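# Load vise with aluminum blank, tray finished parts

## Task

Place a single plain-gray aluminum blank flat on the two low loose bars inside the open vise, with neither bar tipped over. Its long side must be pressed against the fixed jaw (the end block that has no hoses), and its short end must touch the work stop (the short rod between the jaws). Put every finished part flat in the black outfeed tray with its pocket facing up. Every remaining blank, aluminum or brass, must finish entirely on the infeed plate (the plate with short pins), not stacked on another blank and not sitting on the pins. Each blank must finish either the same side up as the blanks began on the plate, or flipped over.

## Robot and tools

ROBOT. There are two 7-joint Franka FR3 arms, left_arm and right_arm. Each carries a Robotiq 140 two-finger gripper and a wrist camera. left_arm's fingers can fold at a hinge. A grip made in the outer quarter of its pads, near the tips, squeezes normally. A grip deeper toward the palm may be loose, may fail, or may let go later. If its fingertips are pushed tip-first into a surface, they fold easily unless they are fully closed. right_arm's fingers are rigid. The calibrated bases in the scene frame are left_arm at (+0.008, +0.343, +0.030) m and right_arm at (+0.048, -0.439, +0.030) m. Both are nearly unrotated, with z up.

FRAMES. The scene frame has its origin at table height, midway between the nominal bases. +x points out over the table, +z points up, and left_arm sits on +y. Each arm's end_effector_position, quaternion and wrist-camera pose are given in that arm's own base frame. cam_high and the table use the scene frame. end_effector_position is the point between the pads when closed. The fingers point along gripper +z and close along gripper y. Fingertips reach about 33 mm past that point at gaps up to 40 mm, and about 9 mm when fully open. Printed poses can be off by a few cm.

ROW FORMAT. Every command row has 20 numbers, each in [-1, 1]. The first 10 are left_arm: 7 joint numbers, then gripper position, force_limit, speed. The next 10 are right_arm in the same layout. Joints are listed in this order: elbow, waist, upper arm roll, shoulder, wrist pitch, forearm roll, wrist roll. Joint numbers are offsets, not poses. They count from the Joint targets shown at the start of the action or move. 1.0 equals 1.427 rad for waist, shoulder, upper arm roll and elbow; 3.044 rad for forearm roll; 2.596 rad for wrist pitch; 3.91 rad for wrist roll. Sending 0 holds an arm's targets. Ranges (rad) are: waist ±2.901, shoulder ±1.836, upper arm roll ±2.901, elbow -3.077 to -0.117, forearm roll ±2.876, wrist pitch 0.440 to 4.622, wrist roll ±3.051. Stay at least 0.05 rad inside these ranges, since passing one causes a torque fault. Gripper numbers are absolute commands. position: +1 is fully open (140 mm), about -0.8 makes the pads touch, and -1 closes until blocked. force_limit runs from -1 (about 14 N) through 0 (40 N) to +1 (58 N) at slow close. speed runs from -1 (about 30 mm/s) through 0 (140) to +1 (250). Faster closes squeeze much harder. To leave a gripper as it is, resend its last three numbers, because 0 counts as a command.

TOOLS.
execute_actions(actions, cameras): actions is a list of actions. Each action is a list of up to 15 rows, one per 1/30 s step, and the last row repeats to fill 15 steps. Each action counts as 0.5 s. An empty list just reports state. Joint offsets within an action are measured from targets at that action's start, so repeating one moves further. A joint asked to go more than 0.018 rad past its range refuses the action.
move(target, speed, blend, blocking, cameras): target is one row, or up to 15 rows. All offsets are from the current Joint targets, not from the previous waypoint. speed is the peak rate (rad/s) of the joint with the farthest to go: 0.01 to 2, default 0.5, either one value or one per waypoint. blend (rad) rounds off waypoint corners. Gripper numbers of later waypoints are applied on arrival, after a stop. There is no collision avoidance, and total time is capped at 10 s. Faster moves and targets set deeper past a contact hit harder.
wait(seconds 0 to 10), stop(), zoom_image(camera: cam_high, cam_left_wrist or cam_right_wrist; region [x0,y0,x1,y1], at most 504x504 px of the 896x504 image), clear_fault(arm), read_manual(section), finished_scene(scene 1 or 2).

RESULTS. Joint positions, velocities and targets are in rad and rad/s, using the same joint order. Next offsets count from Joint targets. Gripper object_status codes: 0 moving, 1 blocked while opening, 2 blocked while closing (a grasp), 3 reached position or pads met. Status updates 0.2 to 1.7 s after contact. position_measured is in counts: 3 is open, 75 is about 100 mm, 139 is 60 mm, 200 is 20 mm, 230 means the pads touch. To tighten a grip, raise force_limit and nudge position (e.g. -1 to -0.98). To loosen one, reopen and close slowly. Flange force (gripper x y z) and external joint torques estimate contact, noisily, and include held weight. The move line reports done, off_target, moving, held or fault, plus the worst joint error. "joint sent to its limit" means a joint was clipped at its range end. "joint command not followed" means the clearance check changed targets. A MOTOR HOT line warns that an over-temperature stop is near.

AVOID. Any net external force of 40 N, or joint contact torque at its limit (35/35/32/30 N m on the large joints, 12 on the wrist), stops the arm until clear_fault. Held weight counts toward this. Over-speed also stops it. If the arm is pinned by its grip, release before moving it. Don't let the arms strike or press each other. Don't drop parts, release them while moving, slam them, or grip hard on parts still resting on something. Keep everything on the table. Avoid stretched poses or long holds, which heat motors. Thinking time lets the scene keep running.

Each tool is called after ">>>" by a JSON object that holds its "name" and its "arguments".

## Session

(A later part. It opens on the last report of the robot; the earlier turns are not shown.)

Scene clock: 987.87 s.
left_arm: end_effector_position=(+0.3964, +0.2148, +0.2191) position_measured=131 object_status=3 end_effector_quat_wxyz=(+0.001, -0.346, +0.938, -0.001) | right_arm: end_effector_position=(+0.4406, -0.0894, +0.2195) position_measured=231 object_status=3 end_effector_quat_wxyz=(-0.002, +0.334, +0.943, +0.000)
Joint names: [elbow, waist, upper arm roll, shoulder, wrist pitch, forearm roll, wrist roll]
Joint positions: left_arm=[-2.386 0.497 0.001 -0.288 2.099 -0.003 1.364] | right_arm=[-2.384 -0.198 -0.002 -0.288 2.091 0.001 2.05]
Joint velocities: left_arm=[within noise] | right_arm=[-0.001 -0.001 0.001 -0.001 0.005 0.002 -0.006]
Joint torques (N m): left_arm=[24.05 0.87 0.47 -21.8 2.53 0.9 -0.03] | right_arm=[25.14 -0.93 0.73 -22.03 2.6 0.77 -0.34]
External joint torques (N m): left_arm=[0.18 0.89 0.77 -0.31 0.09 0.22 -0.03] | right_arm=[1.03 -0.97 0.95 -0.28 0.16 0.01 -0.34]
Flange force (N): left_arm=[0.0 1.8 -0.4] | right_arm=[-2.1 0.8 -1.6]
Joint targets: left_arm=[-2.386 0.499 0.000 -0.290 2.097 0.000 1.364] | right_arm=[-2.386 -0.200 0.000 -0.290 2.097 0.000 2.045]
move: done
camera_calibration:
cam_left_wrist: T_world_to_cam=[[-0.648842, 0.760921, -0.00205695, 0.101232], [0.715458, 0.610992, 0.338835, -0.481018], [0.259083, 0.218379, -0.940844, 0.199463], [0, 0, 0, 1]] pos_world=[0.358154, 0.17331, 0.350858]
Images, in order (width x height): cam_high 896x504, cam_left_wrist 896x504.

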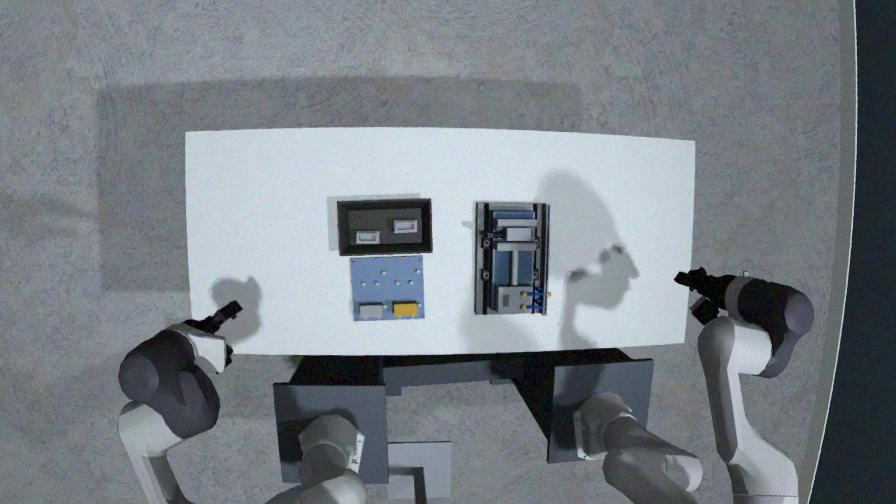

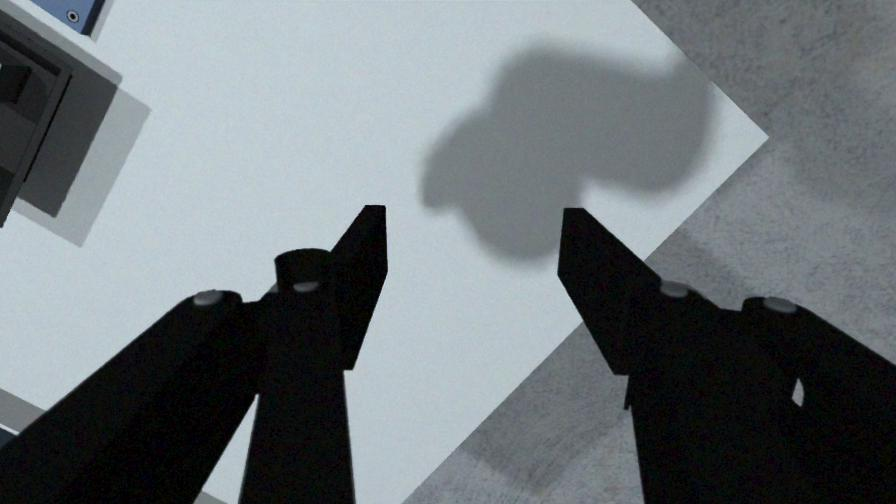

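>>> {"name": "zoom_image", "arguments": {"camera": "cam_high", "region": [465, 190, 565, 325]}}

>>> {"name": "zoom_image", "arguments": {"camera": "cam_high", "region": [340, 205, 396, 255]}}

>>> {"name": "zoom_image", "arguments": {"camera": "cam_high", "region": [345, 250, 435, 325]}}

Scaled by 3.733 from the camera's 896x504 image, which has a finer 1280x720 frame.

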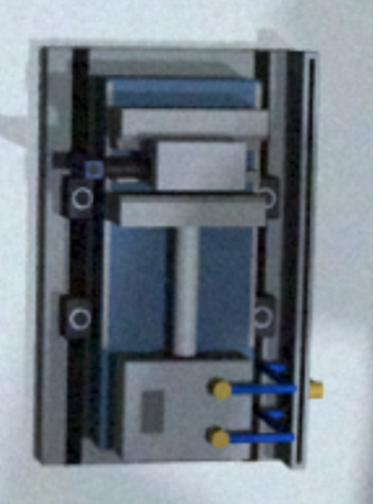

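Scaled by 9.000 from the camera's 896x504 image, which has a finer 1280x720 frame.

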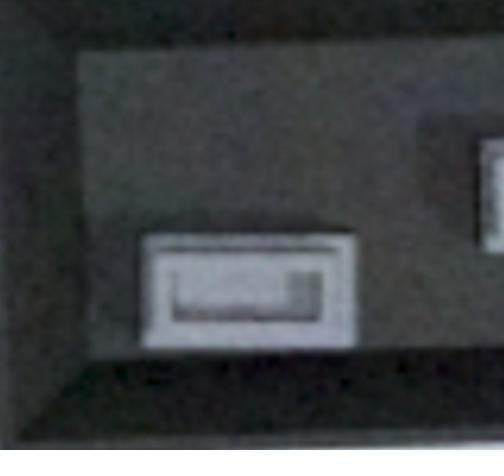

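Scaled by 5.600 from the camera's 896x504 image, which has a finer 1280x720 frame.

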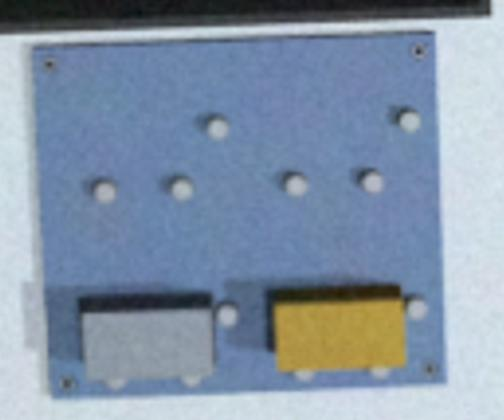

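>>> {"name": "zoom_image", "arguments": {"camera": "cam_high", "region": [485, 212, 545, 256]}}

Scaled by 8.400 from the camera's 896x504 image, which has a finer 1280x720 frame.

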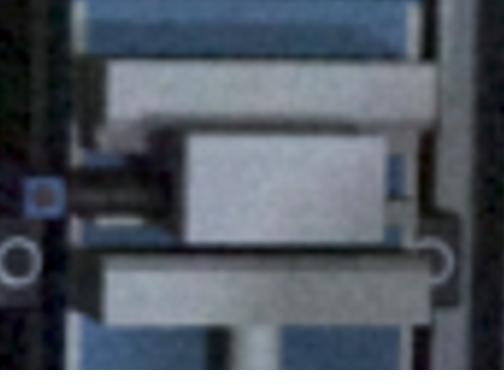

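>>> {"name": "finished_scene", "arguments": {"scene": 2}}

The scene is finished: the task was done.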